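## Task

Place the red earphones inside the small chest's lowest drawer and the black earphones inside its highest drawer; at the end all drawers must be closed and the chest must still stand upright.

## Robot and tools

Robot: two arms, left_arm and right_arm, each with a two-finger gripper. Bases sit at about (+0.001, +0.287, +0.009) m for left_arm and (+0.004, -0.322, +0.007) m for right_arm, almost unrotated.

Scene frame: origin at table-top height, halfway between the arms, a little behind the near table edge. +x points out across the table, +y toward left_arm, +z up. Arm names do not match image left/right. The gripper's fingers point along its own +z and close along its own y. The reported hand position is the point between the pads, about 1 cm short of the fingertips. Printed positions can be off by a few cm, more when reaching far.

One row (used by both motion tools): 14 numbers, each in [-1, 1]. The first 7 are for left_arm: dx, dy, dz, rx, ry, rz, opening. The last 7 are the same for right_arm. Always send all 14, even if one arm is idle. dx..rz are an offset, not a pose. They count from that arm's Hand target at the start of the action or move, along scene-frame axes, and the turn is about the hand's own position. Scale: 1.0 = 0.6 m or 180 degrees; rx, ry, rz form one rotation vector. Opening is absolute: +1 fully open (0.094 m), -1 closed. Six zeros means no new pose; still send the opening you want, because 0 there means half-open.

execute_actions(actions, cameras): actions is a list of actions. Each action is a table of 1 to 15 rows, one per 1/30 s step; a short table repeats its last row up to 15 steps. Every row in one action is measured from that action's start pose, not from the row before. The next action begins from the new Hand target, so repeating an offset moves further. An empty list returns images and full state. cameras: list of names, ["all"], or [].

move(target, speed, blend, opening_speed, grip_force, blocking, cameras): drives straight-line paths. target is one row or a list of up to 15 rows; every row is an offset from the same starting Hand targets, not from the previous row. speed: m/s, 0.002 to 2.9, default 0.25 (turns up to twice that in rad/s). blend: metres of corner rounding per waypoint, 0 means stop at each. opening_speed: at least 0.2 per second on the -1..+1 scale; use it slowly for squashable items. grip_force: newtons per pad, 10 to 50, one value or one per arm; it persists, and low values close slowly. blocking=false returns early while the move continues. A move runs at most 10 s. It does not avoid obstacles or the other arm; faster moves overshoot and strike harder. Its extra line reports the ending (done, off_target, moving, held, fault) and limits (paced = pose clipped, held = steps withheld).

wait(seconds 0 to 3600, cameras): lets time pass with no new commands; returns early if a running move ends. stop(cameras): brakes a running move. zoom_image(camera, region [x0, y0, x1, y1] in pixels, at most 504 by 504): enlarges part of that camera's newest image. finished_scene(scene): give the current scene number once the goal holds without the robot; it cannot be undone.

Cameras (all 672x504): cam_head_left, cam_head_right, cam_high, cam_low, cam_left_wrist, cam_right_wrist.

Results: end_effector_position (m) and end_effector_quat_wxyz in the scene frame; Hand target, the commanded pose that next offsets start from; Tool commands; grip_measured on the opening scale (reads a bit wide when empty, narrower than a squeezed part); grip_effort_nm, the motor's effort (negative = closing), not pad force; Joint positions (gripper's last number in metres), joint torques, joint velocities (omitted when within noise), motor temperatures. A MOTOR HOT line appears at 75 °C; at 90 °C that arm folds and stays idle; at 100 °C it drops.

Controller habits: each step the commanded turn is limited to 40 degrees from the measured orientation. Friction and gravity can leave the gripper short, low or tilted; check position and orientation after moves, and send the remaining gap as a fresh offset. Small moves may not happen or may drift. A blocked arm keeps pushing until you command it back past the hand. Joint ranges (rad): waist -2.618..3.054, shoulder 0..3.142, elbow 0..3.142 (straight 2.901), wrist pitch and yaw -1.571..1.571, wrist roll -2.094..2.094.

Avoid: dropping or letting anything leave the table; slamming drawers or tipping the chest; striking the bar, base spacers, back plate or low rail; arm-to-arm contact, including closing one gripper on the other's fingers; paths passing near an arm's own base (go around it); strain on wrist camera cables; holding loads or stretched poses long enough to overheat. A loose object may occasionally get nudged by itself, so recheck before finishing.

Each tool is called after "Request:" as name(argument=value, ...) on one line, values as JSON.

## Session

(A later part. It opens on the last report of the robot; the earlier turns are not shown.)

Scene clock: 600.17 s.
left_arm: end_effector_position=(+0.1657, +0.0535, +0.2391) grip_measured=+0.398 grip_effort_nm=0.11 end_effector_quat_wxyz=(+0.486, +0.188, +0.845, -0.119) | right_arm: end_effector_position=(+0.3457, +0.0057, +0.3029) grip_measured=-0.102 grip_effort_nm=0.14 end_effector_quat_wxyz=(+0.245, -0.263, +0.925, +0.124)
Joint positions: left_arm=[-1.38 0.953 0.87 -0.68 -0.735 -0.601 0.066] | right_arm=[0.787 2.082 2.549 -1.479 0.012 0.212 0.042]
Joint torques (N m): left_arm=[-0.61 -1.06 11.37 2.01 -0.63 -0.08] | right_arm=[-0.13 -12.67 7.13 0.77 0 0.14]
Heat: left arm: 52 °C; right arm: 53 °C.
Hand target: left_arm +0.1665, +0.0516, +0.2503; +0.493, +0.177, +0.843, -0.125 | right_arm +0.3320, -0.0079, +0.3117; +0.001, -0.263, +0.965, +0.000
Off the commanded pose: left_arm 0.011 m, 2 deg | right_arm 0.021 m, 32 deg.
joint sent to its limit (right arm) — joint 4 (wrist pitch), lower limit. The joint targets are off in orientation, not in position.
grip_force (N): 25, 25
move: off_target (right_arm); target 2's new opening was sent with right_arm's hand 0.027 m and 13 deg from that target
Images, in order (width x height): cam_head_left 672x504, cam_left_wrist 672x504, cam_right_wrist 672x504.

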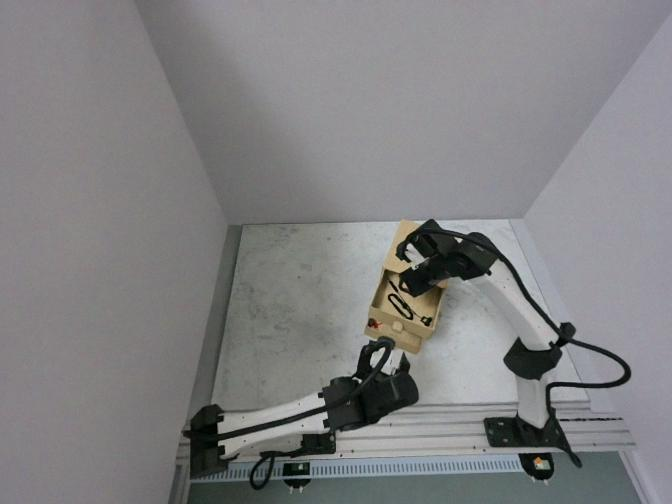

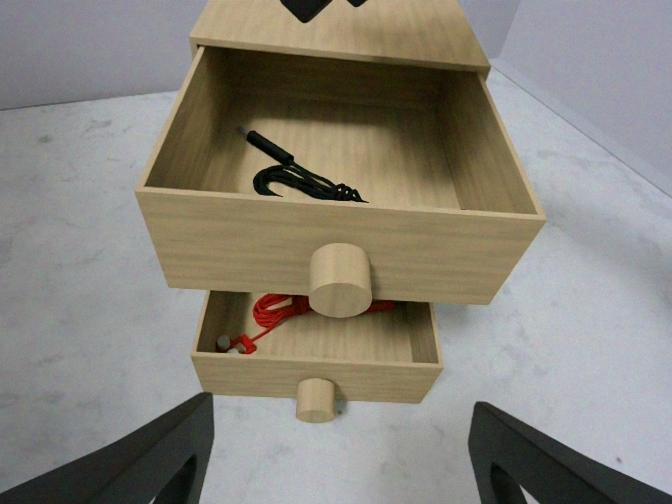

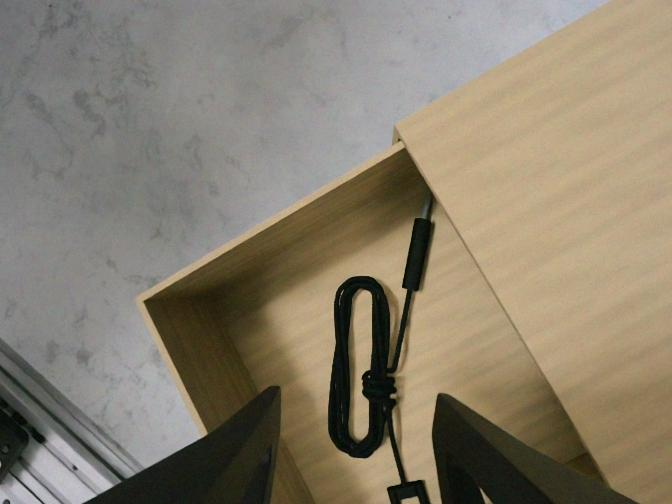

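Request:
move(target=[[0.0925,-0.049,-0.075,0,0,0,-0.95,0.143,-0.187,0.014,0,0,0,-0.95],[0.204,-0.0985,-0.079,0,0,0,-0.95,0.143,-0.187,0.014,0,0,0,-0.95]], speed=[0.12, 0.06], grip_force=[50, 50], cameras=["cam_left_wrist", "cam_low", "cam_right_wrist", "cam_head_left"])

Scene clock: 659.23 s.
left_arm: end_effector_position=(+0.2801, -0.0005, +0.1910) grip_measured=-0.948 grip_effort_nm=-0.12 end_effector_quat_wxyz=(+0.481, +0.180, +0.850, -0.119) | right_arm: end_effector_position=(+0.4311, -0.1123, +0.3214) grip_measured=-0.948 grip_effort_nm=-0.07 end_effector_quat_wxyz=(+0.294, -0.245, +0.921, +0.065)
Joint positions: left_arm=[-0.997 1.348 0.869 -0.136 -0.439 -0.336 0.002] | right_arm=[0.467 2.082 2.605 -1.478 -0.017 -0.063 0.002]
Joint torques (N m): left_arm=[0.72 -3.63 11.79 2.7 -0.27 0.29] | right_arm=[0.08 -10.96 7.05 0.87 0.11 -0.13]
Motor temperatures (°C): left_arm=[26 29 55 44 25 23 25] | right_arm=[24 57 45 30 25 22 23]
Heat: left arm: 55 °C; right arm: 57 °C.
Hand target: left_arm +0.2889, -0.0075, +0.2027; +0.493, +0.177, +0.843, -0.125 | right_arm +0.4178, -0.1202, +0.3201; +0.001, -0.263, +0.965, +0.000
Off the commanded pose: left_arm 0.016 m, 2 deg | right_arm 0.015 m, 35 deg.
joint sent to its limit (right arm) — joint 4 (wrist pitch), lower limit. The joint targets are off in orientation, not in position.
move: off_target (left_arm, right_arm)
Images, in order (width x height): cam_head_left 672x504, cam_low 672x504, cam_left_wrist 672x504, cam_right_wrist 672x504.

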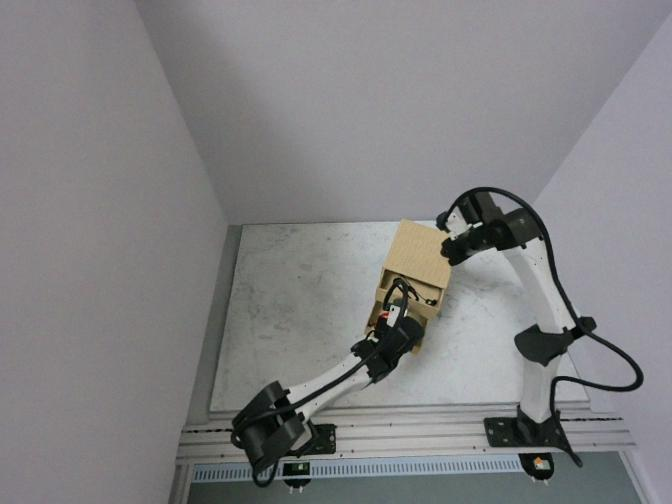

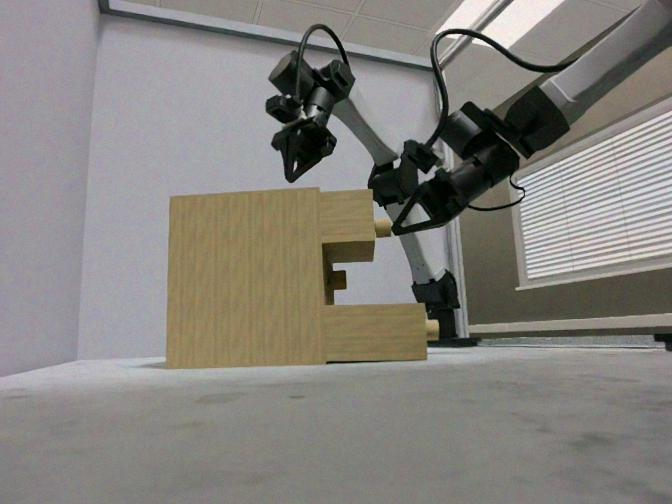

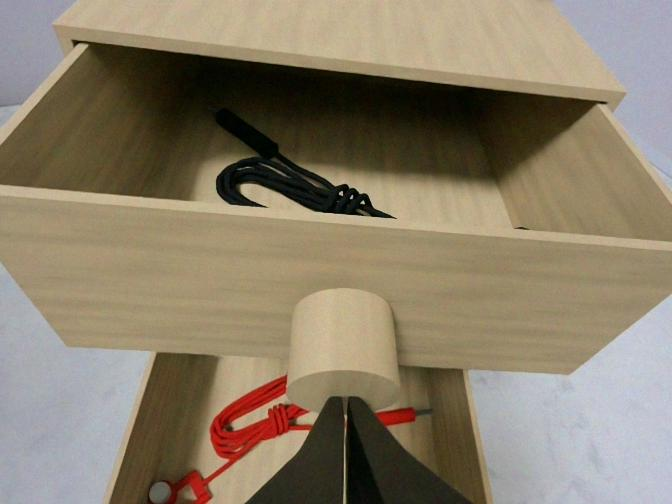

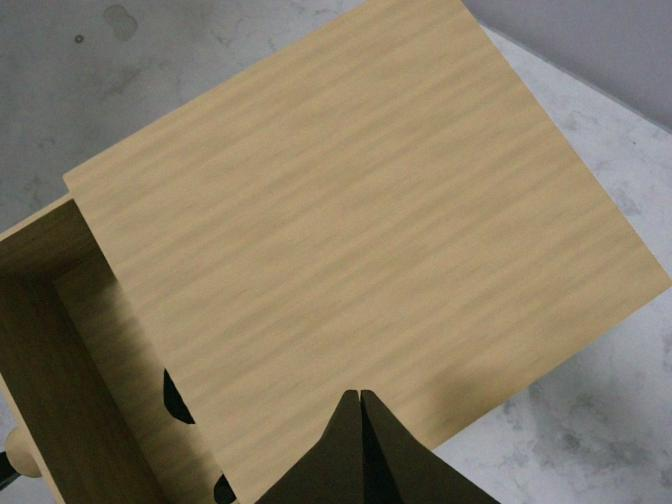

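Request:
move(target=[[0.1057,-0.0493,0.007,0,0,0,-0.95,-0.28,-0.3,0,0,0,0,-0.95],[-0.14,0.071,0.004,0,0,0,-0.95,-0.28,-0.3,0,0,0,0,-0.95],[-0.1215,0.0725,-0.2595,0,0,0,-0.95,-0.28,-0.3,0,0,0,0,-0.95],[0.1213,-0.0433,-0.2595,0,0,0,-0.95,-0.28,-0.3,0,0,0,0,-0.95]], speed=[0.08,0.25,0.2,0.07], blend=[0,0.03,0,0], cameras=["cam_left_wrist", "cam_low", "cam_head_right"])

Scene clock: 686.50 s.
left_arm: end_effector_position=(+0.3487, -0.0276, +0.0443) grip_measured=-0.948 grip_effort_nm=-0.12 end_effector_quat_wxyz=(+0.484, +0.176, +0.848, -0.123) | right_arm: end_effector_position=(+0.2691, -0.2963, +0.3324) grip_measured=-0.948 grip_effort_nm=-0.07 end_effector_quat_wxyz=(+0.282, -0.247, +0.926, -0.044)
Joint positions: left_arm=[-0.876 1.932 0.771 0.584 -0.339 -0.269 0.002] | right_arm=[0.102 1.267 1.754 -1.478 -0.015 -0.432 0.002]
Joint torques (N m): left_arm=[1.31 -5.98 10.09 2.71 -0.14 0.35] | right_arm=[-0.21 -4.05 3.92 0.82 0.08 -0.12]
Heat: left arm: 54 °C; right arm: 54 °C.
Hand target: left_arm +0.3617, -0.0334, +0.0471; +0.493, +0.177, +0.843, -0.125 | right_arm +0.2498, -0.3001, +0.3202; +0.001, -0.263, +0.965, +0.000
Off the commanded pose: left_arm 0.015 m, 1 deg | right_arm 0.023 m, 33 deg.
joint sent to its limit (right arm) — joint 4 (wrist pitch), lower limit. The joint targets are off in orientation, not in position.
move: off_target (left_arm, right_arm)
Images, in order (width x height): cam_head_right 672x504, cam_low 672x504, cam_left_wrist 672x504.

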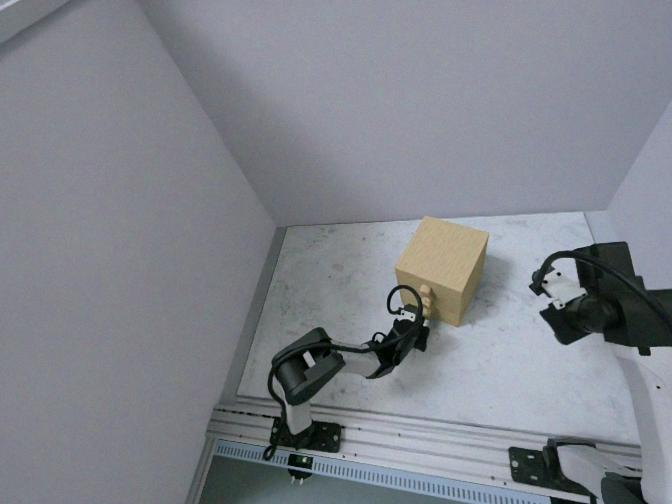

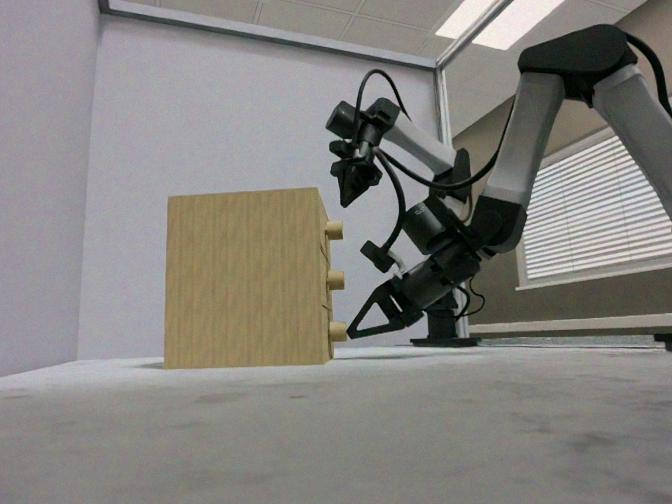

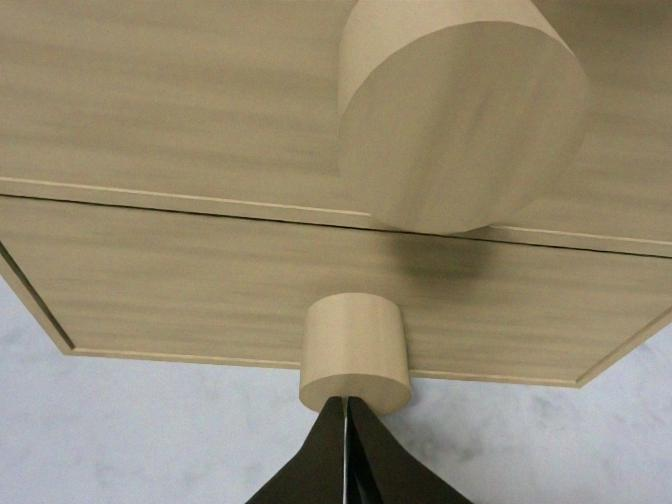

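Request:
zoom_image(camera="cam_low", region=[280, 180, 400, 380])

Request:
zoom_image(camera="cam_left_wrist", region=[0, 150, 400, 450])

Request:
zoom_image(camera="cam_head_right", region=[380, 200, 500, 340])

Scaled by 2.520 from the camera's image (finer frame: 960x720).

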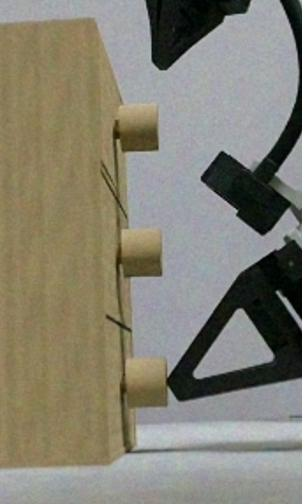

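Scaled by 1.260 from the camera's image (finer frame: 960x720).

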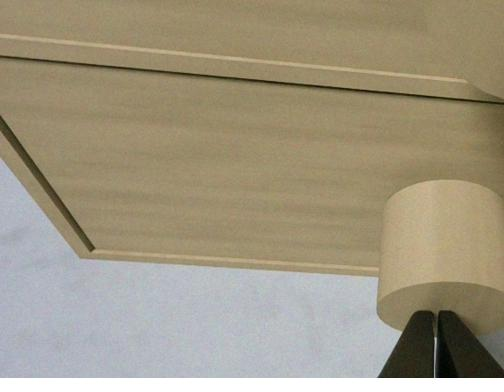

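Scaled by 3.600 from the camera's image (finer frame: 960x720).

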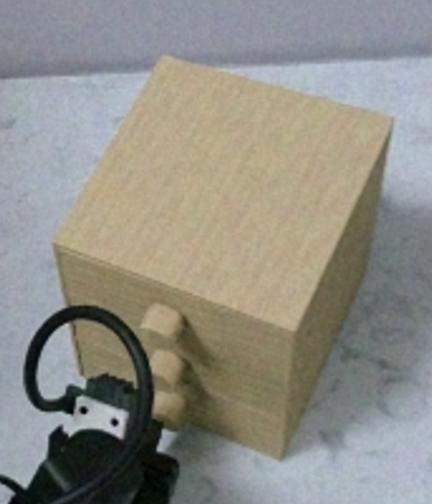

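Request:
move(target=[[-0.12,0.057,0.0,0,0,0,-0.95,0,0,0,0,0,0,-0.95],[-0.22,0.1,0.25,0,0,0,-0.95,0,0,0,0,0,0,-0.95]], speed=0.25, blend=[0.02,0], cameras=["cam_left_wrist", "cam_low"])

Scene clock: 704.00 s.
left_arm: end_effector_position=(+0.2268, +0.0311, +0.1889) grip_measured=-0.948 grip_effort_nm=-0.12 end_effector_quat_wxyz=(+0.488, +0.186, +0.844, -0.124) | right_arm: end_effector_position=(+0.2691, -0.2963, +0.3324) grip_measured=-0.948 grip_effort_nm=-0.07 end_effector_quat_wxyz=(+0.282, -0.247, +0.926, -0.044)
Joint positions: left_arm=[-1.118 1.105 0.701 -0.224 -0.532 -0.396 0.002] | right_arm=[0.102 1.267 1.754 -1.478 -0.015 -0.432 0.002]
Joint torques (N m): left_arm=[-0.59 -1.52 11.71 2.33 -0.51 -0.05] | right_arm=[-0.21 -4.08 3.92 0.81 0.07 -0.12]
Motor temperatures (°C): left_arm=[26 31 51 49 24 23 25] | right_arm=[24 50 40 30 25 22 23]
Heat: left arm: 51 °C; right arm: 50 °C.
Hand target: left_arm +0.2297, +0.0265, +0.1971; +0.493, +0.177, +0.843, -0.125 | right_arm +0.2498, -0.3001, +0.3202; +0.001, -0.263, +0.965, +0.000
Off the commanded pose: left_arm 0.010 m, 1 deg | right_arm 0.023 m, 33 deg.
joint sent to its limit (right arm) — joint 4 (wrist pitch), lower limit. The joint targets are off in orientation, not in position.
move: done
Images, in order (width x height): cam_low 672x504, cam_left_wrist 672x504.

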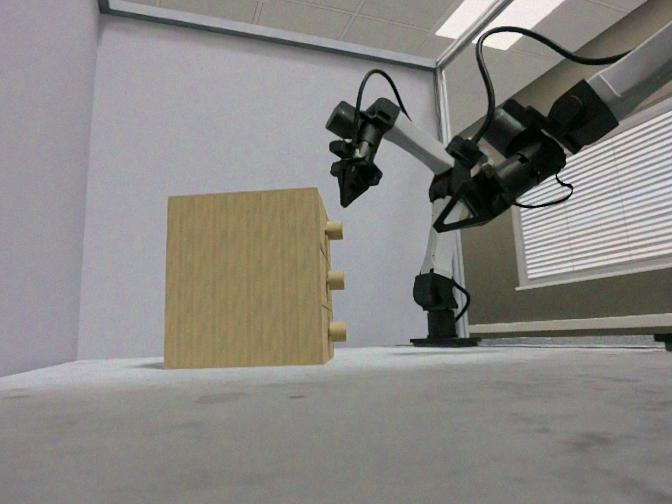

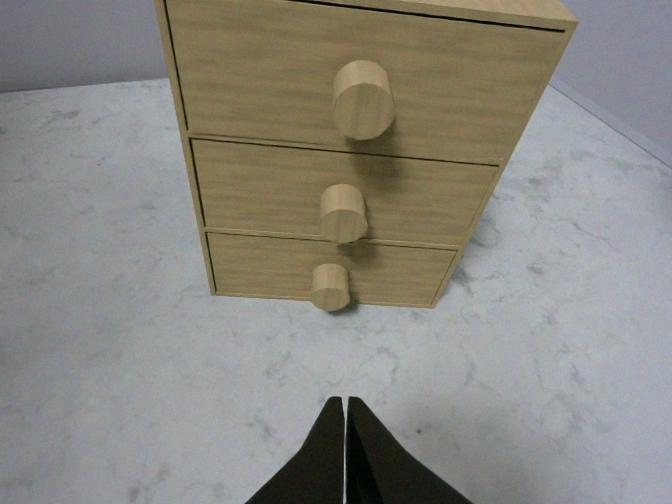

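All shut.

Request:
finished_scene(scene=1)

The scene is finished: the task was done.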